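# Switch on the shaker holding four jars

## Task

Four jars already sit on the shaker, whose timer is set for 20 seconds; turn the shaker on.

## Robot and tools

Robot: two arms, left_arm and right_arm, each with a two-finger parallel gripper. Calibrated bases in the scene frame: left_arm at (+0.007, +0.313, +0.031) m, right_arm at (-0.037, -0.248, +0.046) m, both turned very slightly about z. Arm names do not match image sides.

Frame: scene frame, origin at table-top height midway between the nominal bases; +x points out over the table, +y toward left_arm, +z up. Reported end_effector_position (metres) and end_effector_quat_wxyz use this frame. The position is the point between the finger pads, about 1 cm short of the tips. Fingers point along the gripper's +z and close along its y. Reported poses may be off by a few centimetres, more at long reach.

Row layout (shared by execute_actions and move): 14 numbers, each in [-1, 1]. First 7 belong to left_arm: dx, dy, dz, rx, ry, rz, opening; next 7 belong to right_arm in the same order. Always send all 14 even if one arm stays still. dx..rz are offsets, not poses: they are measured along scene axes from that arm's Hand target as it stood when the action or move began (rotation about the Hand target's position). Scale: 1.0 = 0.6 m for dx/dy/dz and 180 degrees for rx/ry/rz; rx, ry, rz form a single rotation vector. A translation longer than 1.0 may be shortened along its direction. Opening is absolute, not an offset: +1 fully open (0.094 m), -1 closed. Sending six zeros re-requests the current Hand target. A 0 in the opening slot means half-closed, so to leave a gripper alone repeat its present command (see Tool commands in results).

execute_actions(actions, cameras): actions is a list of actions; each action is a list of up to 15 rows, one per 1/30 s step; a short action repeats its final row to fill 15 steps. Every row in an action counts from the action's starting Hand target, not from the prior row; a new action starts from the updated target, so repeating an offset keeps moving. An empty actions list returns state plus all camera images. cameras: list of names (cam_high, cam_low, cam_over, cam_left_wrist, cam_right_wrist), ["all"], [] for none; an unknown name invalidates the call.

move(target, speed, blend, opening_speed, grip_force, blocking, cameras): straight-line path for each gripper toward target, which is one 14-number row or a list of up to 15 rows; all rows are offsets from the same starting Hand targets. speed: m/s, 0.002 to 4.3, default 0.25 (rotation up to twice that in rad/s), one value or one per row. blend: corner rounding in m for lists, 0 = stop at each row. opening_speed: rate of opening change per second on the -1..+1 scale, at least 0.2; use it to close gently on fragile items. grip_force: newtons per finger pad, 10 to 50, per arm or shared; persists; lower force closes slowly. blocking=false returns after about 0.5 s while motion continues. Paths last 0.5 to 10 s, do not avoid obstacles or the other arm, and lag or overshoot more when fast. Avoid routing close to an arm's own base. The result adds a move: line: done (within 10 mm and 2 degrees), off_target, moving, held, or fault, plus limits such as paced (pose clipped) or held (steps withheld).

wait(seconds 0 to 10): lets time pass holding commands; returns early if a running move ends. stop(): brakes the running move. zoom_image(camera, region=[x0,y0,x1,y1]) in pixels of the newest image, at most 504x504. read_manual(section) returns licence text only. finished_scene(scene, 1 or 2) ends the scene irreversibly; the goal must hold without the robot.

Results: Hand target is the last commanded pose after clipping; the gripper often rests short of it by up to a few cm from friction and weight, which alone is not contact. Orientation commands are clipped to 40 degrees from current per step. grip_measured is measured opening on the command scale (reads slightly wide when empty, a few mm narrow under squeeze). grip_effort_nm is averaged gripper motor effort, negative closing; not pad force. Joint torques include arm weight; numbers 3 and 4 wrap at ±28 N m. Joint velocities say within noise when still. MOTOR HOT appears near 85 °C; at 100 °C the arm goes limp for 30 to 60 s (OVER-TEMPERATURE FAULT). Avoid long stretched-out holds or pushing into unreachable poses.

Cameras: cam_high, cam_low, cam_over (896x504) and two fisheye wrist cameras (672x504).

Avoid: knocking anything off the table (instant failure), dropping or releasing moving objects, fast impacts on fixed or heavy items, hard presses, and any contact between the two arms or grippers. A blocked arm keeps pushing until commanded back past its gripper. Faster motion hits harder, and aiming further beyond a contact presses harder, so approach buttons slowly with small overshoot. Loose objects may be nudged occasionally by outside disturbances.

Each tool is called after "Request:" as name([rows], argument=value, ...), one row to a line, values as JSON.

## Session

Request:
execute_actions(actions=[])

Scene clock: 0.00 s.
left_arm: end_effector_position=(+0.4319, +0.3823, +0.1508) grip_measured=+1.000 grip_effort_nm=n/a end_effector_quat_wxyz=(+0.072, +0.224, +0.972, +0.001) | right_arm: end_effector_position=(+0.3519, -0.2170, +0.2945) grip_measured=+1.000 grip_effort_nm=n/a end_effector_quat_wxyz=(-0.054, -0.125, +0.987, +0.081)
Joint positions: left_arm=[0.211 1.455 1.053 -1.035 0.057 0.633 0.094] | right_arm=[0.03 1.439 1.381 -1.64 -0.149 -0.248 0.094]
Joint velocities: within noise
Joint torques (N m): no reading
Heat: left arm: hottest gripper 31 °C; right arm: hottest shoulder 39 °C.
Hand target: left_arm +0.4417, +0.3841, +0.1614; +0.085, +0.224, +0.971, +0.006 | right_arm +0.3589, -0.2169, +0.3053; -0.039, -0.126, +0.988, +0.080
Tool commands: left_gripper/opening=+1.0 right_gripper/opening=+1.0

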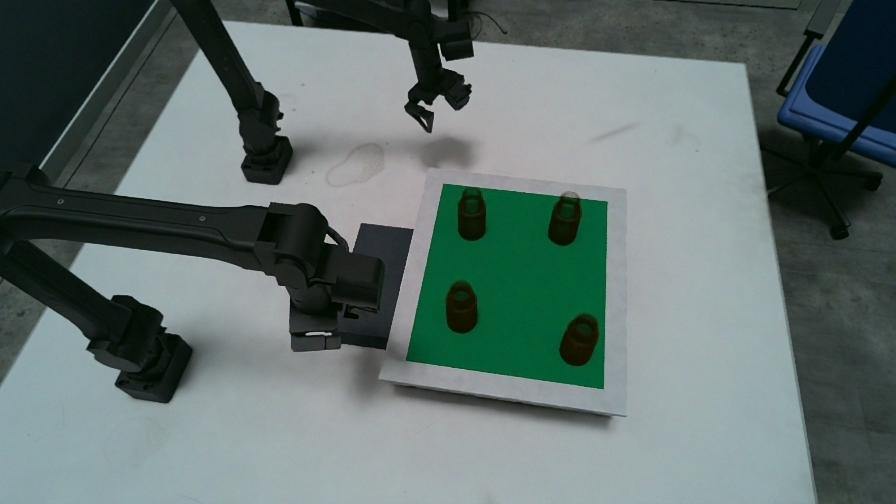

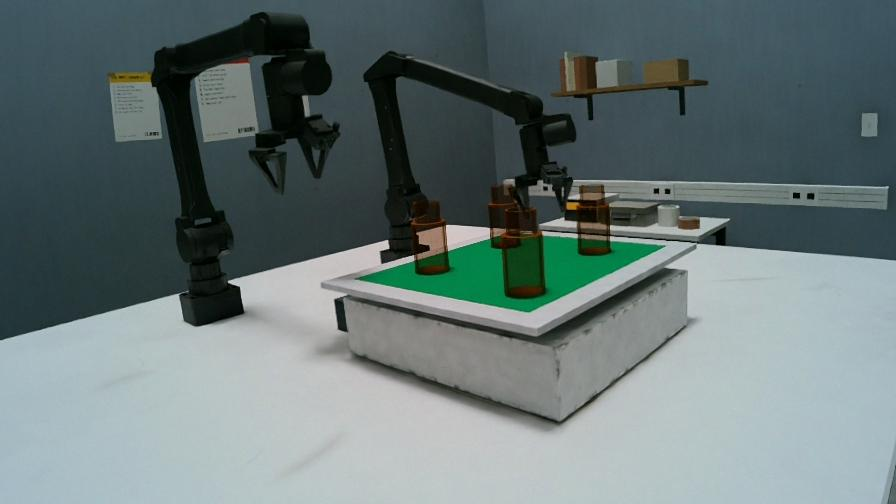

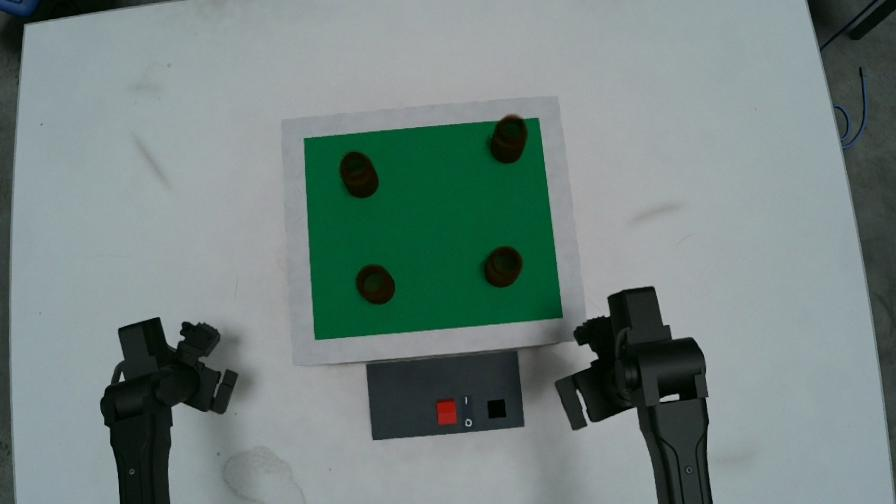

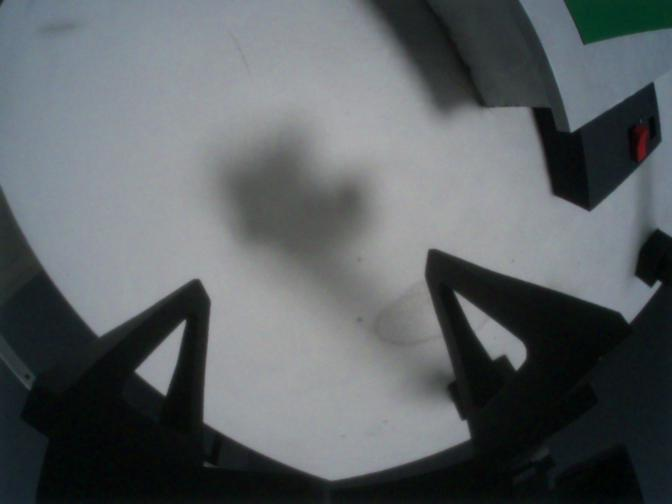

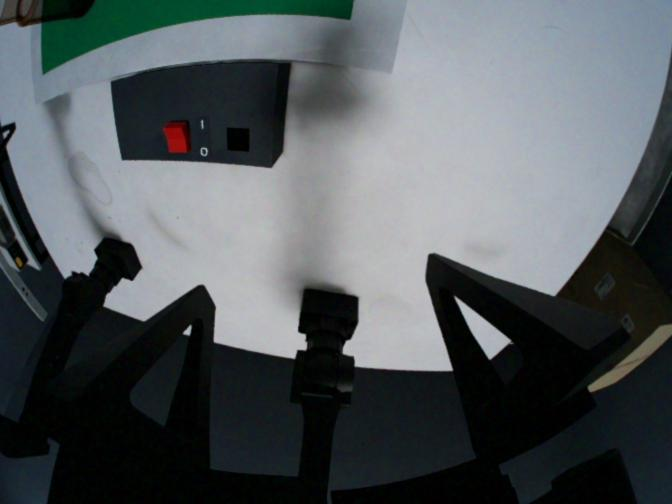

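Request:
zoom_image(camera="cam_over", region=[340, 330, 560, 450])

Request:
zoom_image(camera="cam_over", region=[270, 80, 600, 380])

Request:
zoom_image(camera="cam_right_wrist", region=[90, 40, 310, 190])

Request:
zoom_image(camera="cam_low", region=[310, 160, 720, 430])

Request:
zoom_image(camera="cam_high", region=[360, 150, 660, 430])

Scaled by 2.291 from the camera's 896x504 image, which has a finer 1280x720 frame.

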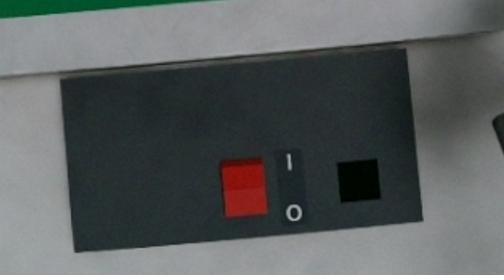

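Scaled by 1.527 from the camera's 896x504 image, which has a finer 1280x720 frame.

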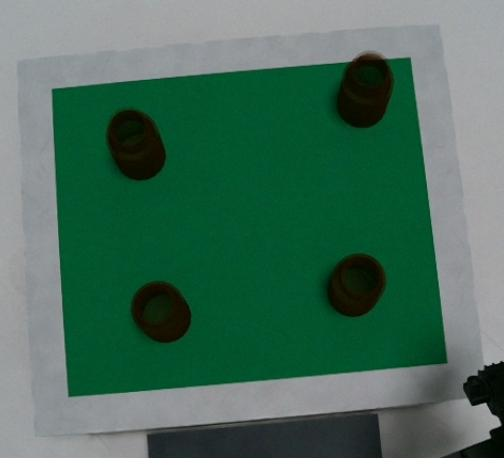

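Scaled by 2.291 from the camera's 672x504 image, which has a finer 960x720 frame.

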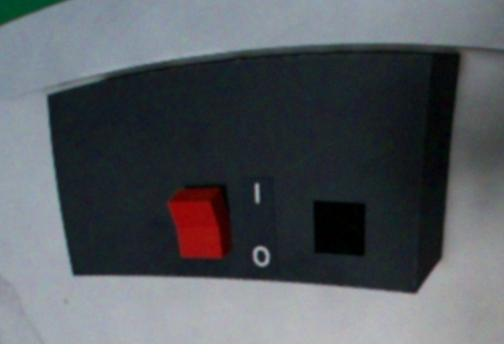

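Scaled by 1.229 from the camera's 896x504 image, which has a finer 1280x720 frame.

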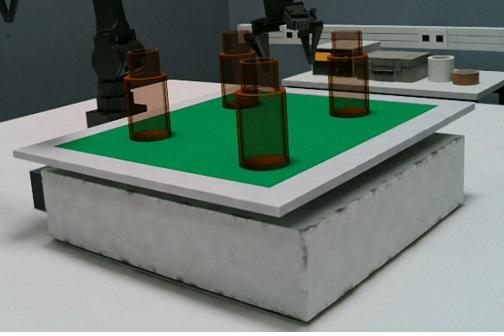

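Scaled by 1.680 from the camera's 896x504 image, which has a finer 1280x720 frame.

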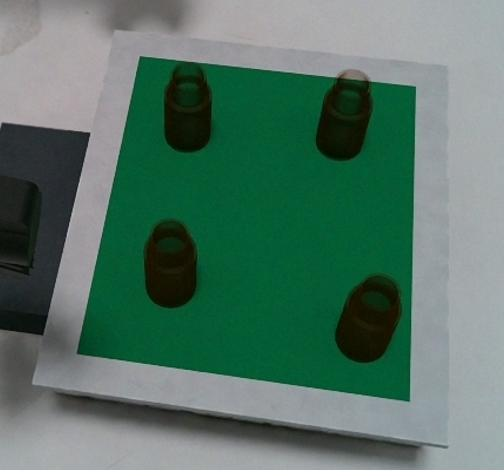

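Request:
zoom_image(camera="cam_low", region=[310, 240, 510, 360])

Request:
zoom_image(camera="cam_low", region=[500, 220, 710, 430])

Request:
zoom_image(camera="cam_low", region=[400, 170, 620, 310])

Request:
zoom_image(camera="cam_over", region=[470, 90, 600, 200])

Scaled by 2.520 from the camera's 896x504 image, which has a finer 1280x720 frame.

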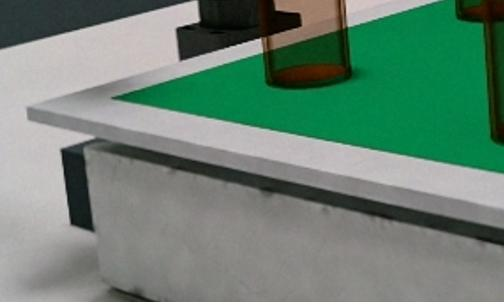

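Scaled by 2.400 from the camera's 896x504 image, which has a finer 1280x720 frame.

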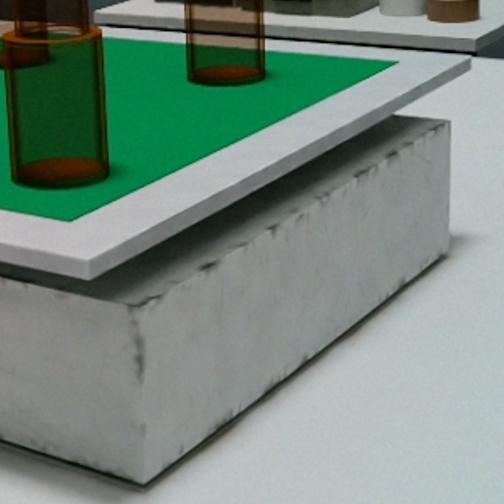

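Scaled by 2.291 from the camera's 896x504 image, which has a finer 1280x720 frame.

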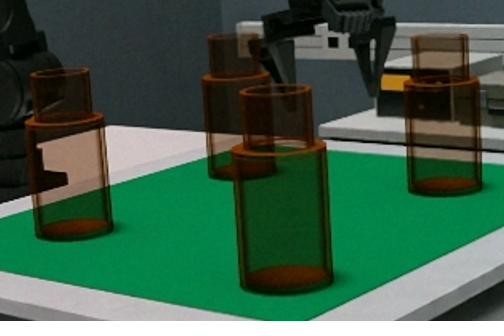

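Scaled by 3.877 from the camera's 896x504 image, which has a finer 1280x720 frame.

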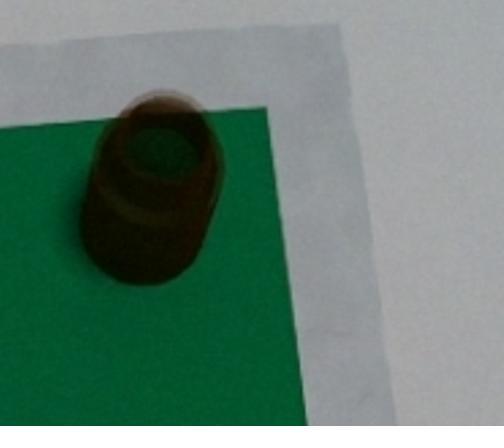

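Request:
move(target=[0, 0, 0, 0, 0, 0, 1, -0.0433, 0.3503, -0.3138, 0.0388, -0.2157, 0.0847, -0.96], speed=0.3, cameras=["cam_right_wrist", "cam_over"])

Scene clock: 117.67 s.
left_arm: end_effector_position=(+0.4319, +0.3823, +0.1508) grip_measured=+1.000 grip_effort_nm=0.03 end_effector_quat_wxyz=(+0.072, +0.224, +0.972, +0.001) | right_arm: end_effector_position=(+0.3312, -0.0114, +0.1169) grip_measured=-0.958 grip_effort_nm=-0.09 end_effector_quat_wxyz=(+0.283, -0.278, +0.914, +0.083)
Joint positions: left_arm=[0.211 1.455 1.053 -1.035 0.057 0.633 0.094] | right_arm=[0.586 1.335 0.662 -0.299 -0.007 -0.019 0.002]
Joint torques (N m): left_arm=[0.32 -11.63 9.46 0.62 0 0.08] | right_arm=[0.56 -7.12 7.76 2.43 0.26 0.1]
Heat: left arm: hottest elbow 35 °C; right arm: hottest shoulder 40 °C.
Hand target: left_arm +0.4417, +0.3841, +0.1614; +0.085, +0.224, +0.971, +0.006 | right_arm +0.3329, -0.0067, +0.1170; +0.288, -0.275, +0.913, +0.086
Off the commanded pose: left_arm 0.015 m, 2 deg | right_arm 0.005 m, 1 deg.
move: off_target (left_arm)
Images, in order (width x height): cam_over 896x504, cam_right_wrist 672x504.

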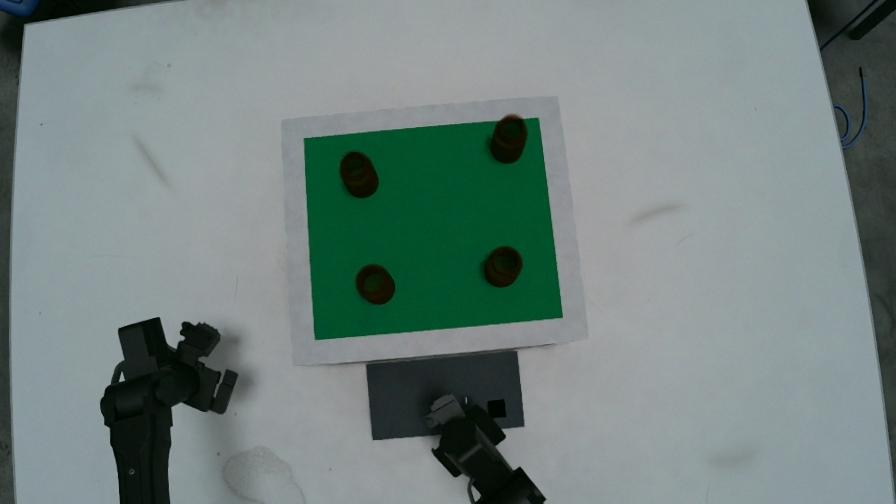

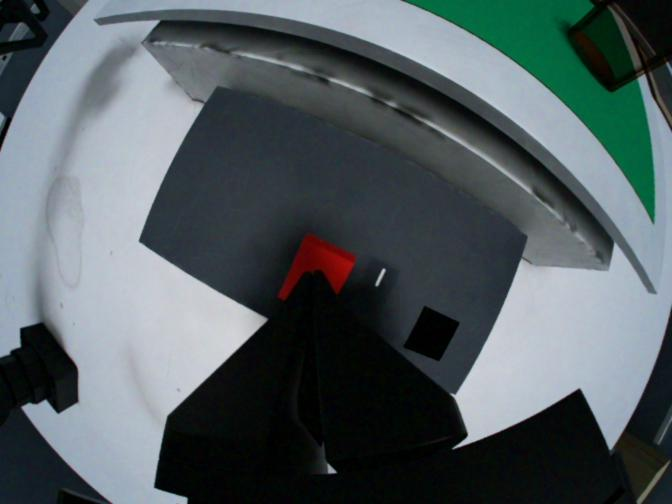

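Request:
zoom_image(camera="cam_right_wrist", region=[230, 200, 470, 380])

Request:
zoom_image(camera="cam_over", region=[380, 350, 560, 450])

Scaled by 2.100 from the camera's 672x504 image, which has a finer 960x720 frame.

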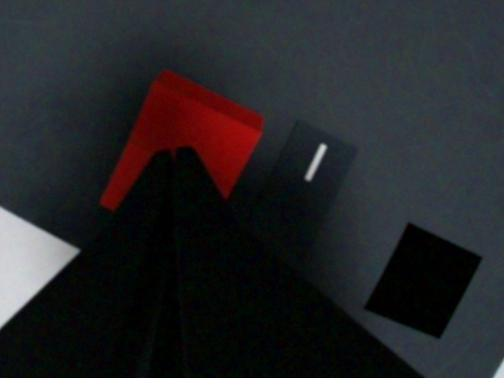

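Scaled by 2.800 from the camera's 896x504 image, which has a finer 1280x720 frame.

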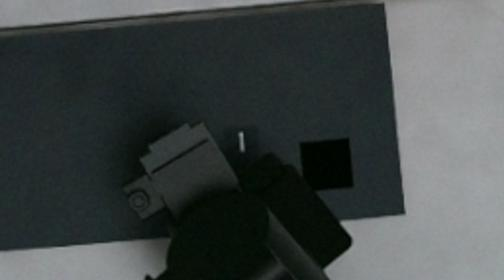

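Request:
move(target=[0, 0, 0, 0, 0, 0, 1, 0.0257, 0.0052, -0.0367, 0, 0, 0, -0.96], speed=0.1, cameras=["cam_right_wrist", "cam_low"])

Scene clock: 191.97 s.
left_arm: end_effector_position=(+0.4319, +0.3823, +0.1508) grip_measured=+1.000 grip_effort_nm=0.03 end_effector_quat_wxyz=(+0.072, +0.224, +0.972, +0.001) | right_arm: end_effector_position=(+0.3389, -0.0058, +0.0903) grip_measured=-0.958 grip_effort_nm=-0.09 end_effector_quat_wxyz=(+0.277, -0.278, +0.916, +0.083)
Joint positions: left_arm=[0.211 1.455 1.053 -1.035 0.057 0.633 0.094] | right_arm=[0.586 1.424 0.662 -0.222 -0.01 -0.019 0.002]
Joint torques (N m): left_arm=[0.32 -11.52 9.44 0.68 0 0.09] | right_arm=[-0.5 -8.06 7.99 2.47 0.05 -0.03]
Heat: left arm: hottest elbow 35 °C; right arm: hottest shoulder 39 °C.
Hand target: left_arm +0.4417, +0.3841, +0.1614; +0.085, +0.224, +0.971, +0.006 | right_arm +0.3483, -0.0036, +0.0951; +0.288, -0.275, +0.913, +0.086
Off the commanded pose: left_arm 0.015 m, 2 deg | right_arm 0.011 m, 1 deg.
move: off_target (left_arm, right_arm)
Images, in order (width x height): cam_low 896x504, cam_right_wrist 672x504.

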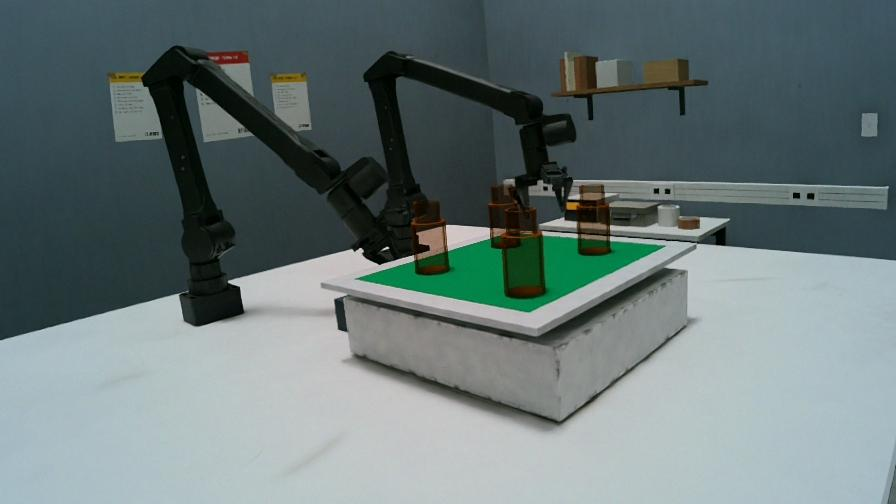

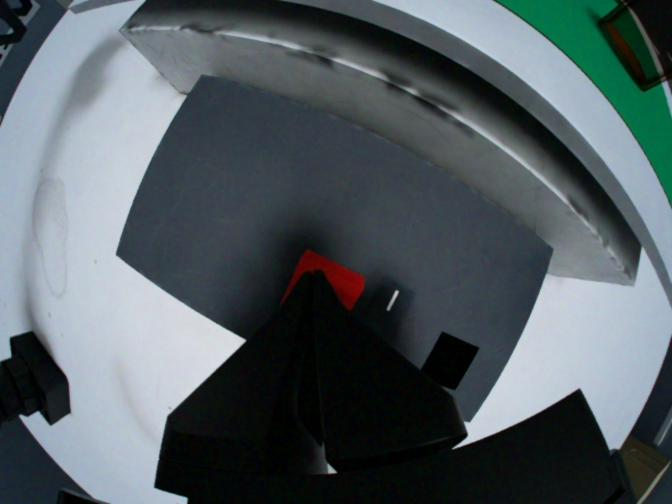

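Request:
zoom_image(camera="cam_right_wrist", region=[250, 220, 410, 340])

Scaled by 3.150 from the camera's 672x504 image, which has a finer 960x720 frame.

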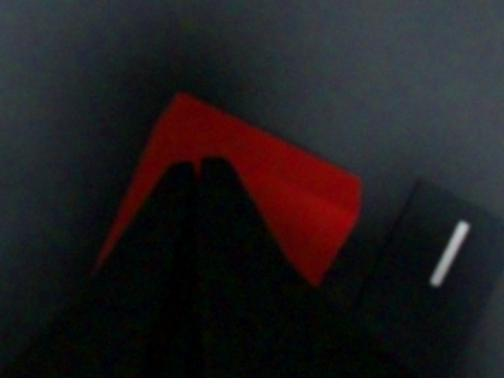

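Request:
move(target=[0, 0, 0, 0, 0, 0, 1, 0.0090, -0.0050, -0.0083, 0, 0, 0, -0.96], speed=0.05, cameras=[])

Scene clock: 236.90 s.
left_arm: end_effector_position=(+0.4319, +0.3823, +0.1508) grip_measured=+1.000 grip_effort_nm=0.03 end_effector_quat_wxyz=(+0.072, +0.224, +0.972, +0.001) | right_arm: end_effector_position=(+0.3429, -0.0088, +0.0854) grip_measured=-0.958 grip_effort_nm=-0.09 end_effector_quat_wxyz=(+0.276, -0.275, +0.917, +0.085)
Joint positions: left_arm=[0.211 1.455 1.053 -1.035 0.057 0.633 0.094] | right_arm=[0.572 1.44 0.662 -0.206 -0.019 -0.021 0.002]
Joint torques (N m): left_arm=[0.38 -11.63 9.47 0.65 0 0.09] | right_arm=[-0.79 -7.65 8.08 2.39 0.09 -0.14]
Heat: left arm: hottest elbow 36 °C; right arm: hottest shoulder 39 °C.
Hand target: left_arm +0.4417, +0.3841, +0.1614; +0.085, +0.224, +0.971, +0.006 | right_arm +0.3538, -0.0066, +0.0900; +0.288, -0.275, +0.913, +0.086
Off the commanded pose: left_arm 0.015 m, 2 deg | right_arm 0.012 m, 1 deg.
move: off_target (left_arm, right_arm)
No camera images: "cameras" was empty.

Request:
move(target=[0, 0, 0, 0, 0, 0, 1, 0.0017, 0.0, -0.0167, 0, 0, 0, -0.96], speed=0.03, cameras=["cam_right_wrist"])

Scene clock: 244.93 s.
left_arm: end_effector_position=(+0.4319, +0.3823, +0.1508) grip_measured=+1.000 grip_effort_nm=0.03 end_effector_quat_wxyz=(+0.072, +0.224, +0.972, +0.001) | right_arm: end_effector_position=(+0.3485, -0.0060, +0.0831) grip_measured=-0.958 grip_effort_nm=-0.09 end_effector_quat_wxyz=(+0.286, -0.274, +0.914, +0.087)
Joint positions: left_arm=[0.211 1.455 1.053 -1.035 0.057 0.633 0.094] | right_arm=[0.57 1.458 0.662 -0.168 -0.02 -0.023 0.002]
Joint torques (N m): left_arm=[0.38 -11.63 9.47 0.66 0 0.09] | right_arm=[-0.67 -7.41 7.62 2.43 0.05 -0.13]
Heat: left arm: hottest elbow 36 °C; right arm: hottest elbow 39 °C.
Hand target: left_arm +0.4417, +0.3841, +0.1614; +0.085, +0.224, +0.971, +0.006 | right_arm +0.3548, -0.0066, +0.0801; +0.288, -0.275, +0.913, +0.086
Off the commanded pose: left_arm 0.015 m, 2 deg | right_arm 0.007 m, 0 deg.
move: off_target (left_arm)
Images, in order (width x height): cam_right_wrist 672x504.

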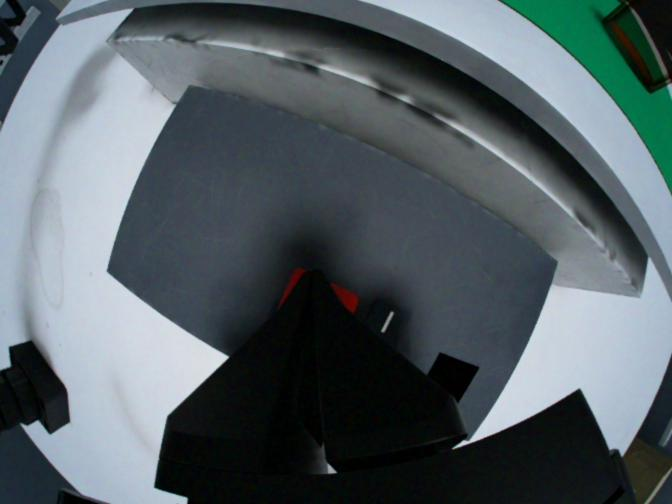

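Request:
zoom_image(camera="cam_right_wrist", region=[250, 220, 410, 340])

Scaled by 3.150 from the camera's 672x504 image, which has a finer 960x720 frame.

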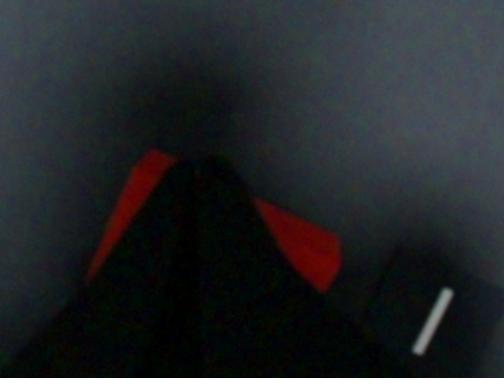

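Request:
move(target=[0, 0, 0, 0, 0, 0, 1, -0.0067, -0.0033, -0.0133, 0, 0, 0, -0.96], speed=0.03, cameras=[])

Scene clock: 256.57 s.
left_arm: end_effector_position=(+0.4319, +0.3823, +0.1508) grip_measured=+1.000 grip_effort_nm=0.03 end_effector_quat_wxyz=(+0.072, +0.224, +0.972, +0.001) | right_arm: end_effector_position=(+0.3512, -0.0043, +0.0818) grip_measured=-0.958 grip_effort_nm=-0.09 end_effector_quat_wxyz=(+0.294, -0.273, +0.912, +0.090)
Joint positions: left_arm=[0.211 1.455 1.053 -1.035 0.057 0.633 0.094] | right_arm=[0.57 1.467 0.657 -0.136 -0.02 -0.023 0.002]
Joint torques (N m): left_arm=[0.56 -11.58 9.5 0.61 0 0.09] | right_arm=[-0.62 -7.41 6.42 2.36 0.06 -0.13]
Heat: left arm: hottest elbow 36 °C; right arm: hottest shoulder 38 °C.
Hand target: left_arm +0.4417, +0.3841, +0.1614; +0.085, +0.224, +0.971, +0.006 | right_arm +0.3508, -0.0085, +0.0721; +0.288, -0.275, +0.913, +0.086
Off the commanded pose: left_arm 0.015 m, 2 deg | right_arm 0.011 m, 1 deg.
move: off_target (left_arm, right_arm)
No camera images: "cameras" was empty.

Request:
move(target=[0, 0, 0, 0, 0, 0, 1, -0.0180, -0.0008, 0.0550, 0, 0, 0, -0.96], speed=0.1, cameras=["cam_right_wrist"])

Scene clock: 275.90 s.
left_arm: end_effector_position=(+0.4319, +0.3823, +0.1508) grip_measured=+1.000 grip_effort_nm=0.03 end_effector_quat_wxyz=(+0.072, +0.224, +0.972, +0.001) | right_arm: end_effector_position=(+0.3399, -0.0119, +0.0999) grip_measured=-0.958 grip_effort_nm=-0.09 end_effector_quat_wxyz=(+0.285, -0.274, +0.915, +0.086)
Joint positions: left_arm=[0.211 1.455 1.053 -1.035 0.057 0.633 0.094] | right_arm=[0.57 1.391 0.654 -0.228 -0.016 -0.023 0.002]
Joint torques (N m): left_arm=[0.38 -11.52 9.46 0.62 0.01 0.09] | right_arm=[0.38 -9.23 7.6 1.28 0.24 -0.01]
Heat: left arm: hottest elbow 36 °C; right arm: hottest shoulder 38 °C.
Hand target: left_arm +0.4417, +0.3841, +0.1614; +0.085, +0.224, +0.971, +0.006 | right_arm +0.3400, -0.0089, +0.1052; +0.288, -0.275, +0.913, +0.086
Off the commanded pose: left_arm 0.015 m, 2 deg | right_arm 0.006 m, 0 deg.
move: off_target (left_arm)
Images, in order (width x height): cam_right_wrist 672x504.

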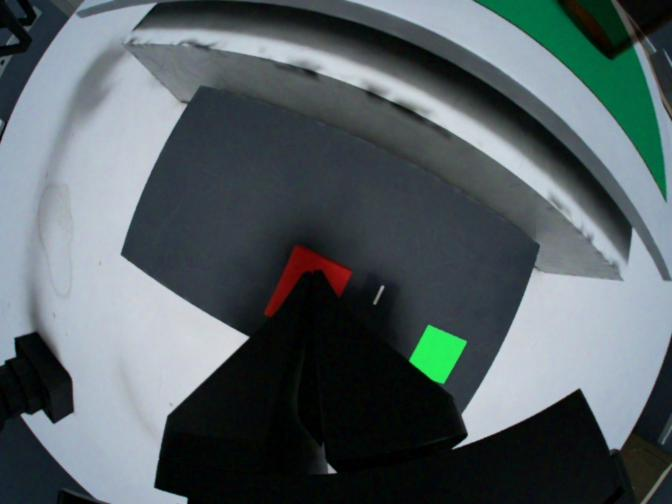

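Request:
wait(seconds=0.5, cameras=["cam_over", "cam_low", "cam_high"])

Scene clock: 278.77 s.
left_arm: end_effector_position=(+0.4319, +0.3823, +0.1508) grip_measured=+1.000 grip_effort_nm=0.03 end_effector_quat_wxyz=(+0.072, +0.224, +0.972, +0.001) | right_arm: end_effector_position=(+0.3399, -0.0119, +0.0999) grip_measured=-0.958 grip_effort_nm=-0.09 end_effector_quat_wxyz=(+0.285, -0.274, +0.915, +0.086)
Joint positions: left_arm=[0.211 1.455 1.053 -1.035 0.057 0.633 0.094] | right_arm=[0.57 1.391 0.654 -0.228 -0.016 -0.023 0.002]
Joint torques (N m): left_arm=[0.38 -11.46 9.44 0.61 -0.01 0.09] | right_arm=[0.26 -8.76 7.68 1.33 0.21 0.01]
Heat: left arm: hottest elbow 36 °C; right arm: hottest shoulder 38 °C.
Hand target: left_arm +0.4417, +0.3841, +0.1614; +0.085, +0.224, +0.971, +0.006 | right_arm +0.3400, -0.0089, +0.1053; +0.288, -0.275, +0.913, +0.086
Tool commands: left_gripper/opening=+1.0 right_gripper/opening=-0.96
Off the commanded pose: left_arm 0.015 m, 2 deg | right_arm 0.006 m, 0 deg.
wait: 0.50 s; at rest from the start
Images, in order (width x height): cam_high 896x504, cam_low 896x504, cam_over 896x504.

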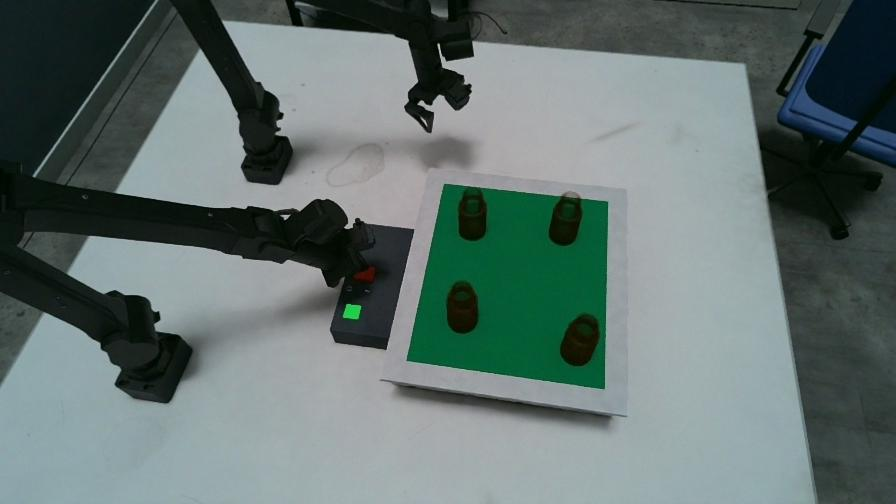

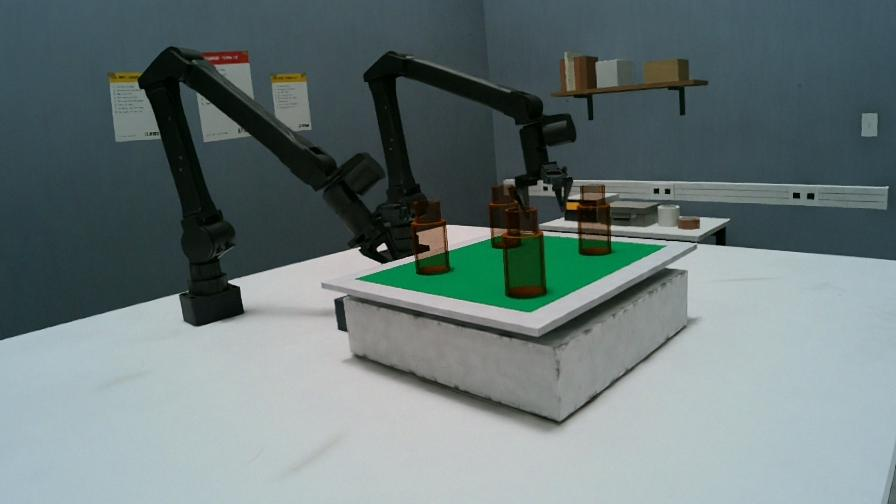

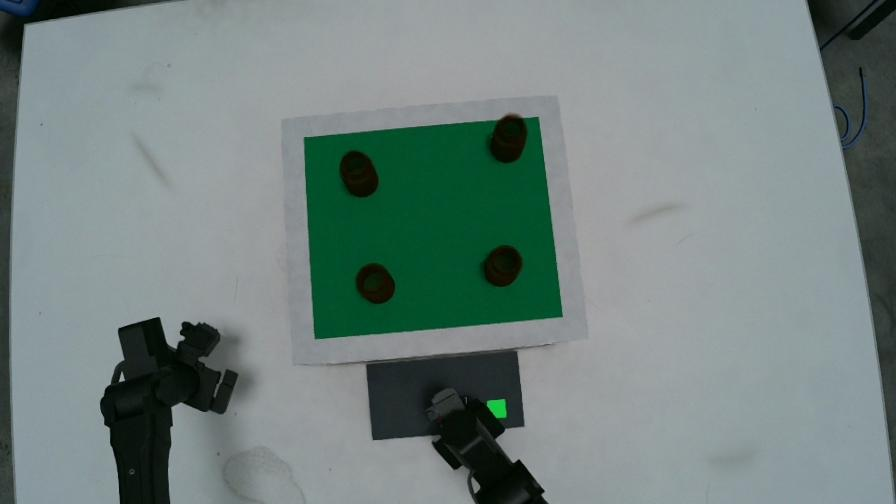

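Request:
wait(seconds=3, cameras=["cam_over", "cam_low"])

Scene clock: 284.83 s.
left_arm: end_effector_position=(+0.4319, +0.3823, +0.1508) grip_measured=+1.000 grip_effort_nm=0.03 end_effector_quat_wxyz=(+0.072, +0.224, +0.972, +0.001) | right_arm: end_effector_position=(+0.3399, -0.0119, +0.0999) grip_measured=-0.958 grip_effort_nm=-0.09 end_effector_quat_wxyz=(+0.285, -0.274, +0.915, +0.086)
Joint positions: left_arm=[0.211 1.455 1.053 -1.035 0.057 0.633 0.094] | right_arm=[0.57 1.391 0.654 -0.228 -0.016 -0.023 0.002]
Joint torques (N m): left_arm=[0.5 -11.63 9.48 0.64 -0.01 0.09] | right_arm=[0.21 -9.23 7.82 1.22 0.22 0]
Heat: left arm: hottest elbow 36 °C; right arm: hottest shoulder 38 °C.
Hand target: left_arm +0.4417, +0.3841, +0.1614; +0.085, +0.224, +0.971, +0.006 | right_arm +0.3400, -0.0089, +0.1053; +0.288, -0.275, +0.913, +0.086
Tool commands: left_gripper/opening=+1.0 right_gripper/opening=-0.96
Off the commanded pose: left_arm 0.015 m, 2 deg | right_arm 0.006 m, 0 deg.
wait: 3.00 s; at rest from the start
Images, in order (width x height): cam_low 896x504, cam_over 896x504.

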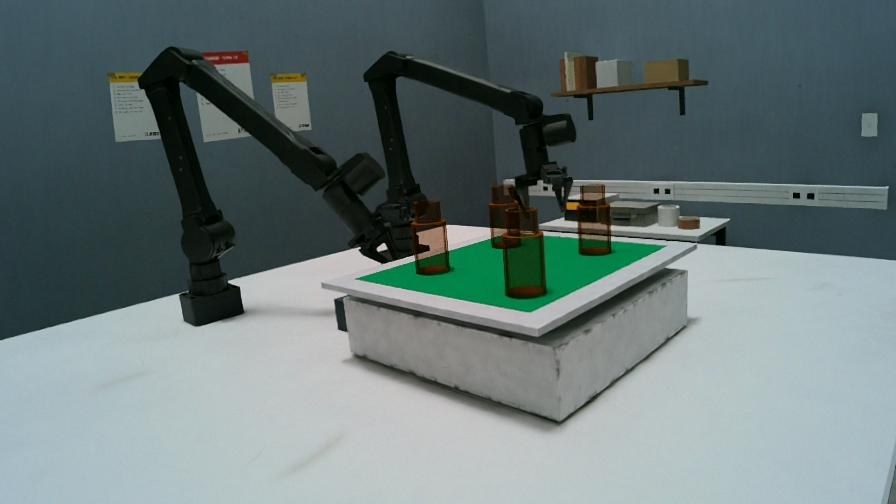

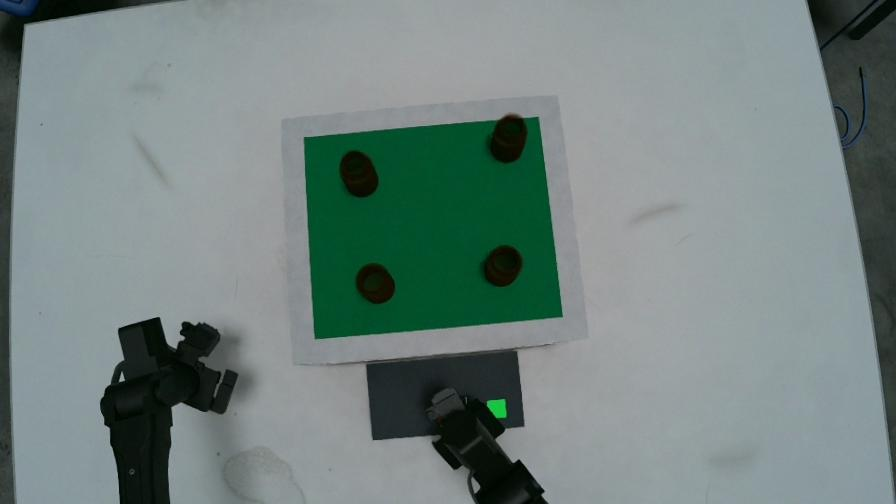

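Request:
wait(seconds=4, cameras=["cam_over", "cam_right_wrist", "cam_high"])

Scene clock: 293.57 s.
left_arm: end_effector_position=(+0.4319, +0.3823, +0.1508) grip_measured=+1.000 grip_effort_nm=0.03 end_effector_quat_wxyz=(+0.072, +0.224, +0.972, +0.001) | right_arm: end_effector_position=(+0.3399, -0.0119, +0.0999) grip_measured=-0.958 grip_effort_nm=-0.09 end_effector_quat_wxyz=(+0.285, -0.274, +0.915, +0.086)
Joint positions: left_arm=[0.211 1.455 1.053 -1.035 0.057 0.633 0.094] | right_arm=[0.57 1.391 0.654 -0.228 -0.016 -0.023 0.002]
Joint torques (N m): left_arm=[0.38 -11.63 9.47 0.62 0 0.09] | right_arm=[0.38 -8.76 7.84 1.44 0.24 -0.02]
Heat: left arm: hottest elbow 36 °C; right arm: hottest shoulder 38 °C.
Hand target: left_arm +0.4417, +0.3841, +0.1614; +0.085, +0.224, +0.971, +0.006 | right_arm +0.3400, -0.0089, +0.1053; +0.288, -0.275, +0.913, +0.086
Tool commands: left_gripper/opening=+1.0 right_gripper/opening=-0.96
Off the commanded pose: left_arm 0.015 m, 2 deg | right_arm 0.006 m, 0 deg.
wait: 4.00 s; at rest from the start
Images, in order (width x height): cam_high 896x504, cam_over 896x504, cam_right_wrist 672x504.

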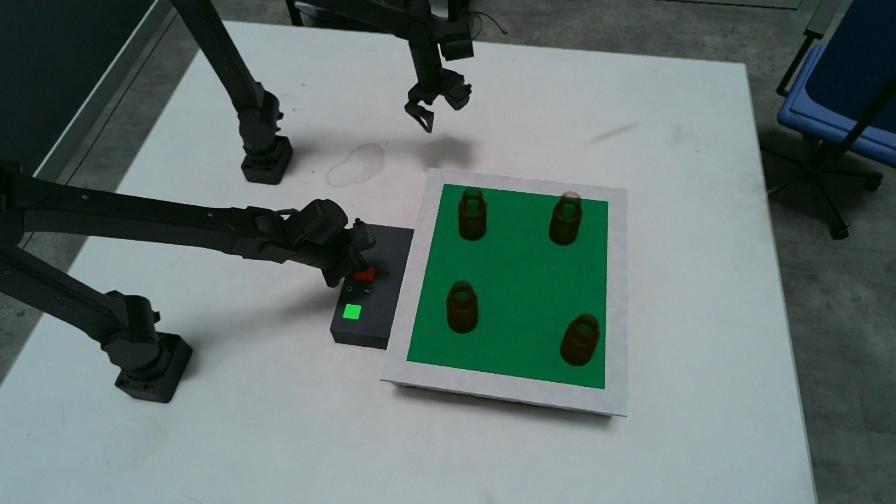

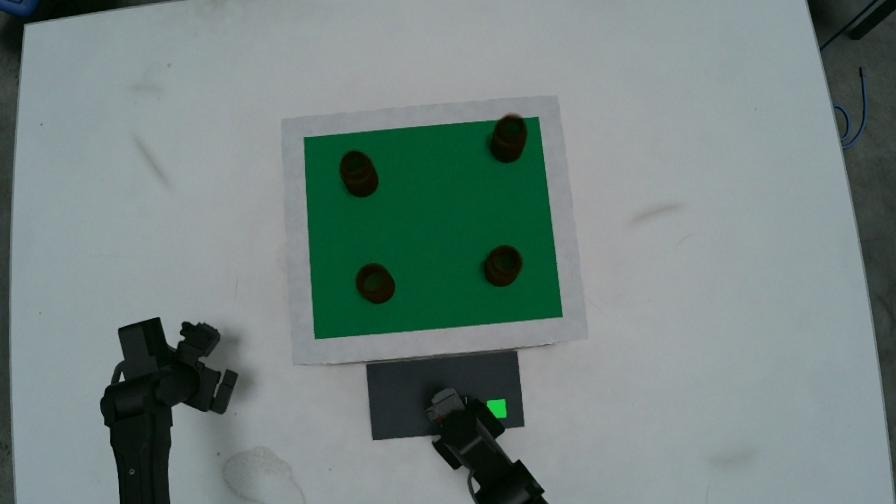

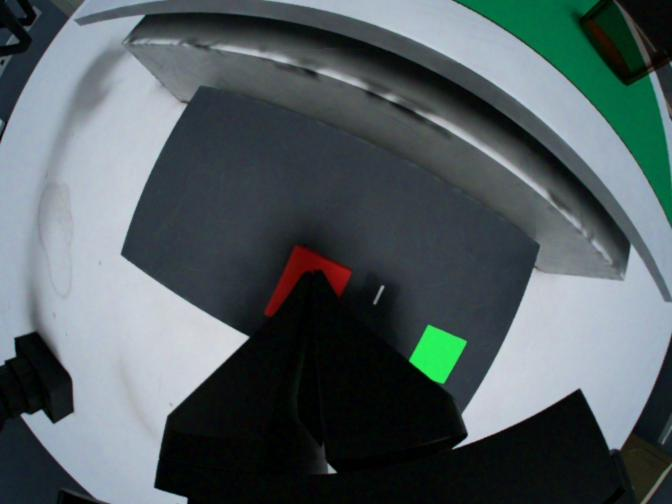

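Request:
wait(seconds=0.3, cameras=["cam_right_wrist"])

Request:
wait(seconds=0.2, cameras=["cam_right_wrist"])

Scene clock: 302.23 s.
left_arm: end_effector_position=(+0.4319, +0.3823, +0.1508) grip_measured=+1.000 grip_effort_nm=0.03 end_effector_quat_wxyz=(+0.072, +0.224, +0.972, +0.001) | right_arm: end_effector_position=(+0.3399, -0.0119, +0.0999) grip_measured=-0.958 grip_effort_nm=-0.09 end_effector_quat_wxyz=(+0.285, -0.274, +0.915, +0.086)
Joint positions: left_arm=[0.211 1.455 1.053 -1.035 0.057 0.633 0.094] | right_arm=[0.57 1.391 0.654 -0.228 -0.016 -0.023 0.002]
Joint torques (N m): left_arm=[0.44 -11.58 9.46 0.65 0 0.09] | right_arm=[0.62 -8.82 7.77 1.22 0.26 0]
Heat: left arm: hottest elbow 36 °C; right arm: hottest shoulder 38 °C.
Hand target: left_arm +0.4417, +0.3841, +0.1614; +0.085, +0.224, +0.971, +0.006 | right_arm +0.3400, -0.0089, +0.1053; +0.288, -0.275, +0.913, +0.086
Tool commands: left_gripper/opening=+1.0 right_gripper/opening=-0.96
Off the commanded pose: left_arm 0.015 m, 2 deg | right_arm 0.006 m, 0 deg.
wait: 0.30 s; at rest from the start
Images, in order (width x height): cam_right_wrist 672x504.

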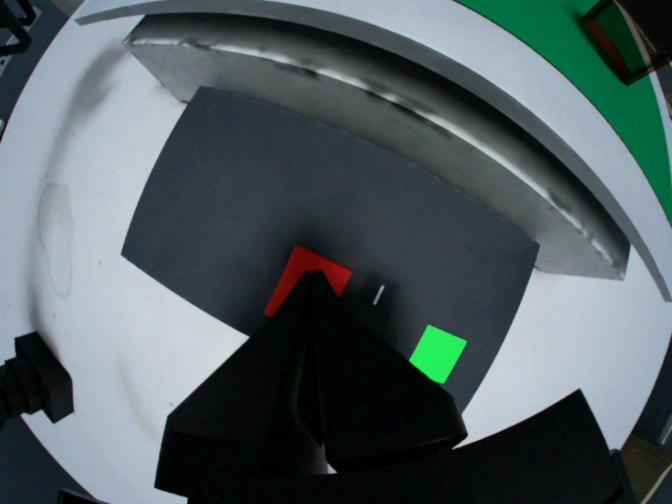

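Scene clock: 302.43 s.
left_arm: end_effector_position=(+0.4319, +0.3823, +0.1508) grip_measured=+1.000 grip_effort_nm=0.03 end_effector_quat_wxyz=(+0.072, +0.224, +0.972, +0.001) | right_arm: end_effector_position=(+0.3399, -0.0119, +0.0999) grip_measured=-0.958 grip_effort_nm=-0.09 end_effector_quat_wxyz=(+0.285, -0.274, +0.915, +0.086)
Joint positions: left_arm=[0.211 1.455 1.053 -1.035 0.057 0.633 0.094] | right_arm=[0.57 1.391 0.654 -0.228 -0.016 -0.023 0.002]
Joint torques (N m): left_arm=[0.38 -11.63 9.44 0.66 0 0.09] | right_arm=[0.73 -9.05 7.83 1.29 0.25 0.04]
Heat: left arm: hottest elbow 36 °C; right arm: hottest shoulder 38 °C.
Hand target: left_arm +0.4417, +0.3841, +0.1614; +0.085, +0.224, +0.971, +0.006 | right_arm +0.3400, -0.0089, +0.1053; +0.288, -0.275, +0.913, +0.086
Tool commands: left_gripper/opening=+1.0 right_gripper/opening=-0.96
Off the commanded pose: left_arm 0.015 m, 2 deg | right_arm 0.006 m, 0 deg.
wait: 0.20 s; at rest by 0.17 s
Images, in order (width x height): cam_right_wrist 672x504.

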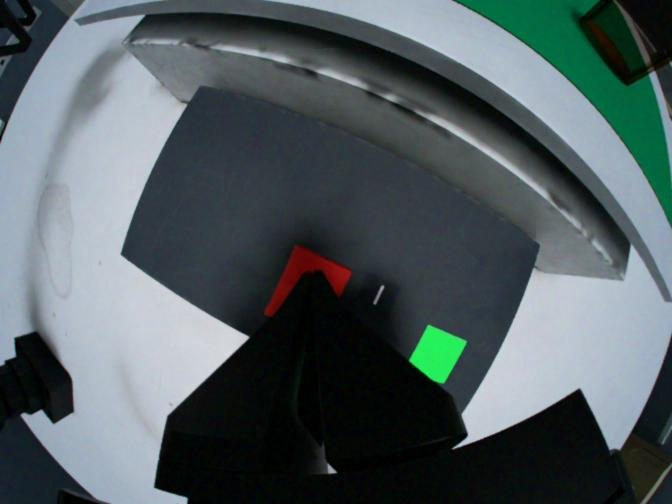

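Request:
zoom_image(camera="cam_right_wrist", region=[230, 220, 490, 400])

Request:
zoom_image(camera="cam_over", region=[270, 80, 600, 380])

Request:
zoom_image(camera="cam_high", region=[320, 150, 660, 430])

Scaled by 1.938 from the camera's 672x504 image, which has a finer 960x720 frame.

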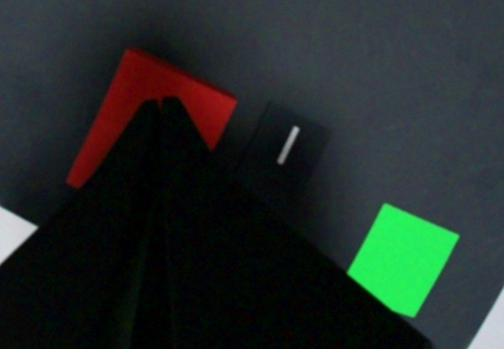

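This scene's latest camera images include none from cam_over. They are from: cam_right_wrist. cam_over's image comes with the result of a call that names it in "cameras".

This scene's latest camera images include none from cam_high. They are from: cam_right_wrist. cam_high's image comes with the result of a call that names it in "cameras".

Request:
move(target=[0, 0, 0, 0, 0, 0, 1, -0.12, -0.12, 0.2, 0, 0, 0, -0.96], speed=0.25, cameras=["all"])

Scene clock: 318.73 s.
left_arm: end_effector_position=(+0.4319, +0.3823, +0.1508) grip_measured=+1.000 grip_effort_nm=0.03 end_effector_quat_wxyz=(+0.072, +0.224, +0.972, +0.001) | right_arm: end_effector_position=(+0.2597, -0.0822, +0.2078) grip_measured=-0.958 grip_effort_nm=-0.09 end_effector_quat_wxyz=(+0.274, -0.274, +0.918, +0.085)
Joint positions: left_arm=[0.211 1.455 1.053 -1.035 0.057 0.633 0.094] | right_arm=[0.495 0.886 0.628 -0.734 -0.062 -0.084 0.002]
Joint torques (N m): left_arm=[0.32 -11.63 9.46 0.64 0 0.08] | right_arm=[-0.44 -3.78 11.32 1.22 0.01 -0.13]
Heat: left arm: hottest elbow 36 °C; right arm: hottest shoulder 38 °C.
Hand target: left_arm +0.4417, +0.3841, +0.1614; +0.085, +0.224, +0.971, +0.006 | right_arm +0.2680, -0.0810, +0.2252; +0.288, -0.275, +0.913, +0.086
Off the commanded pose: left_arm 0.015 m, 2 deg | right_arm 0.019 m, 2 deg.
move: off_target (left_arm, right_arm)

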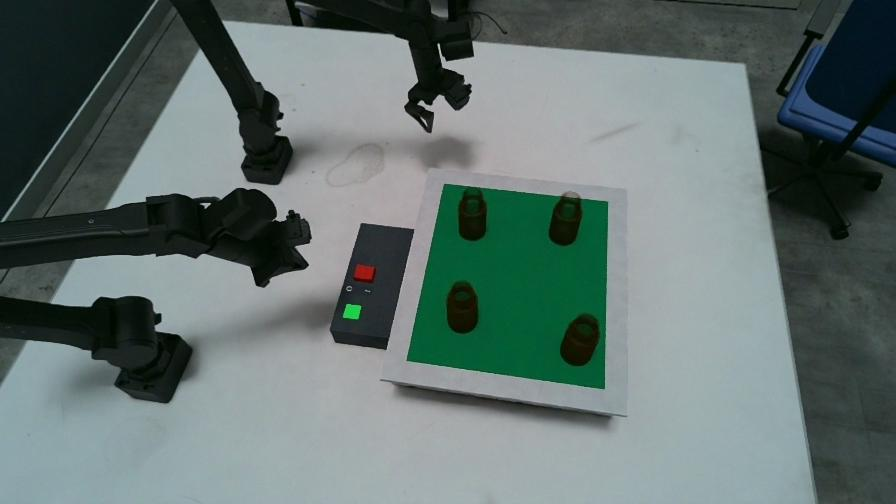

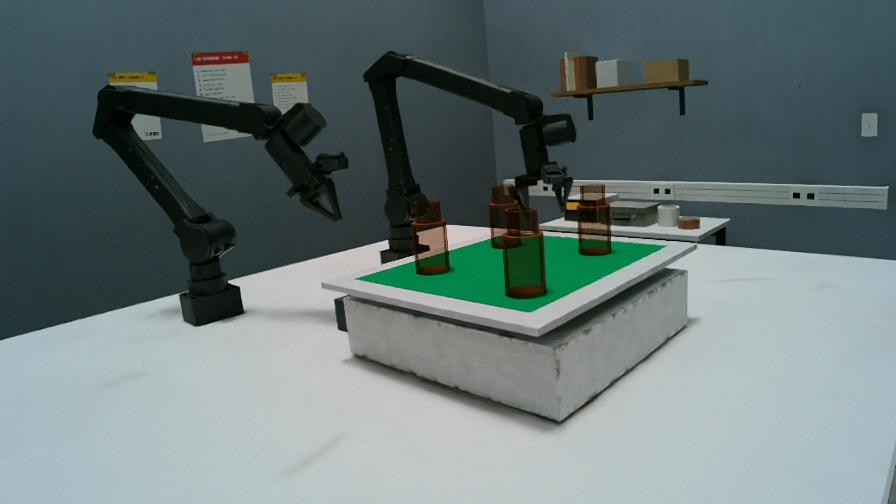

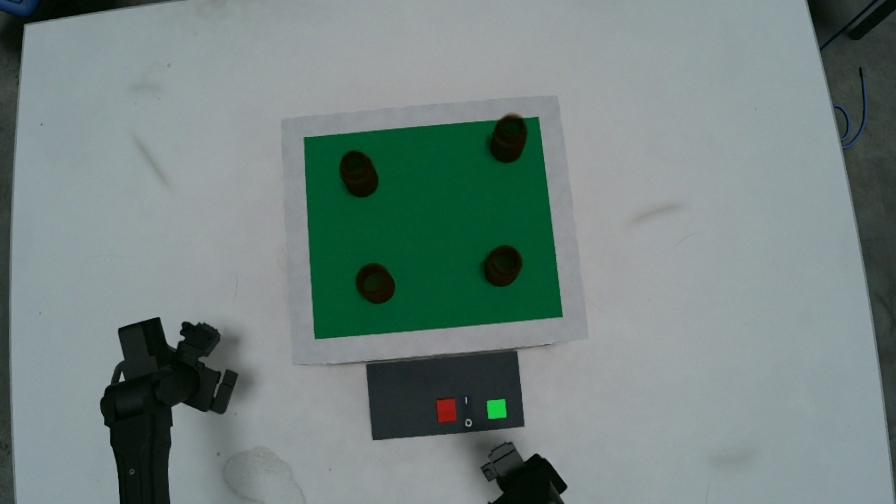

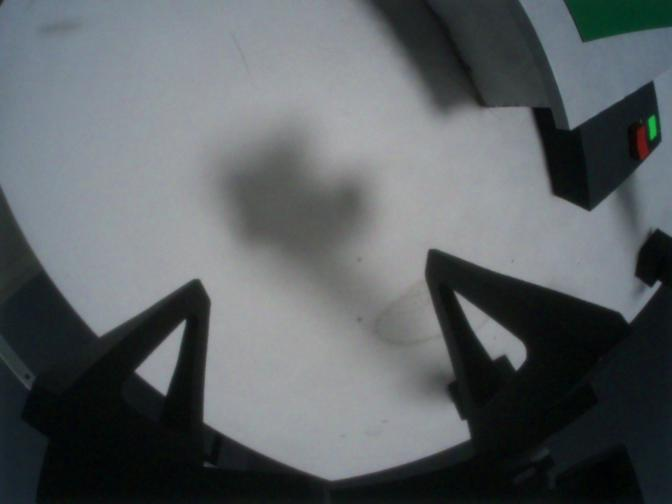

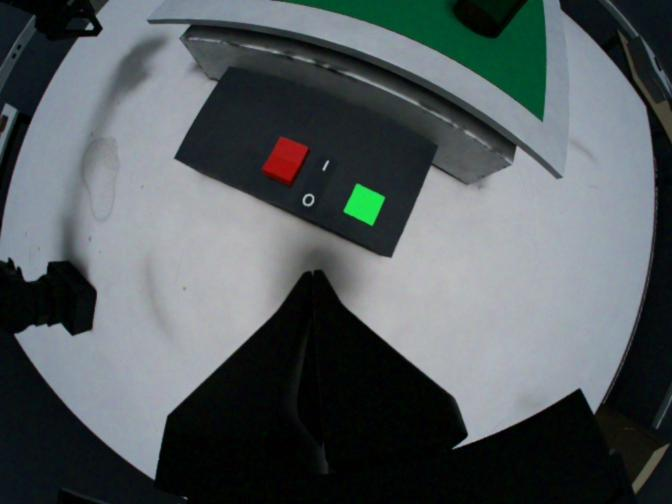

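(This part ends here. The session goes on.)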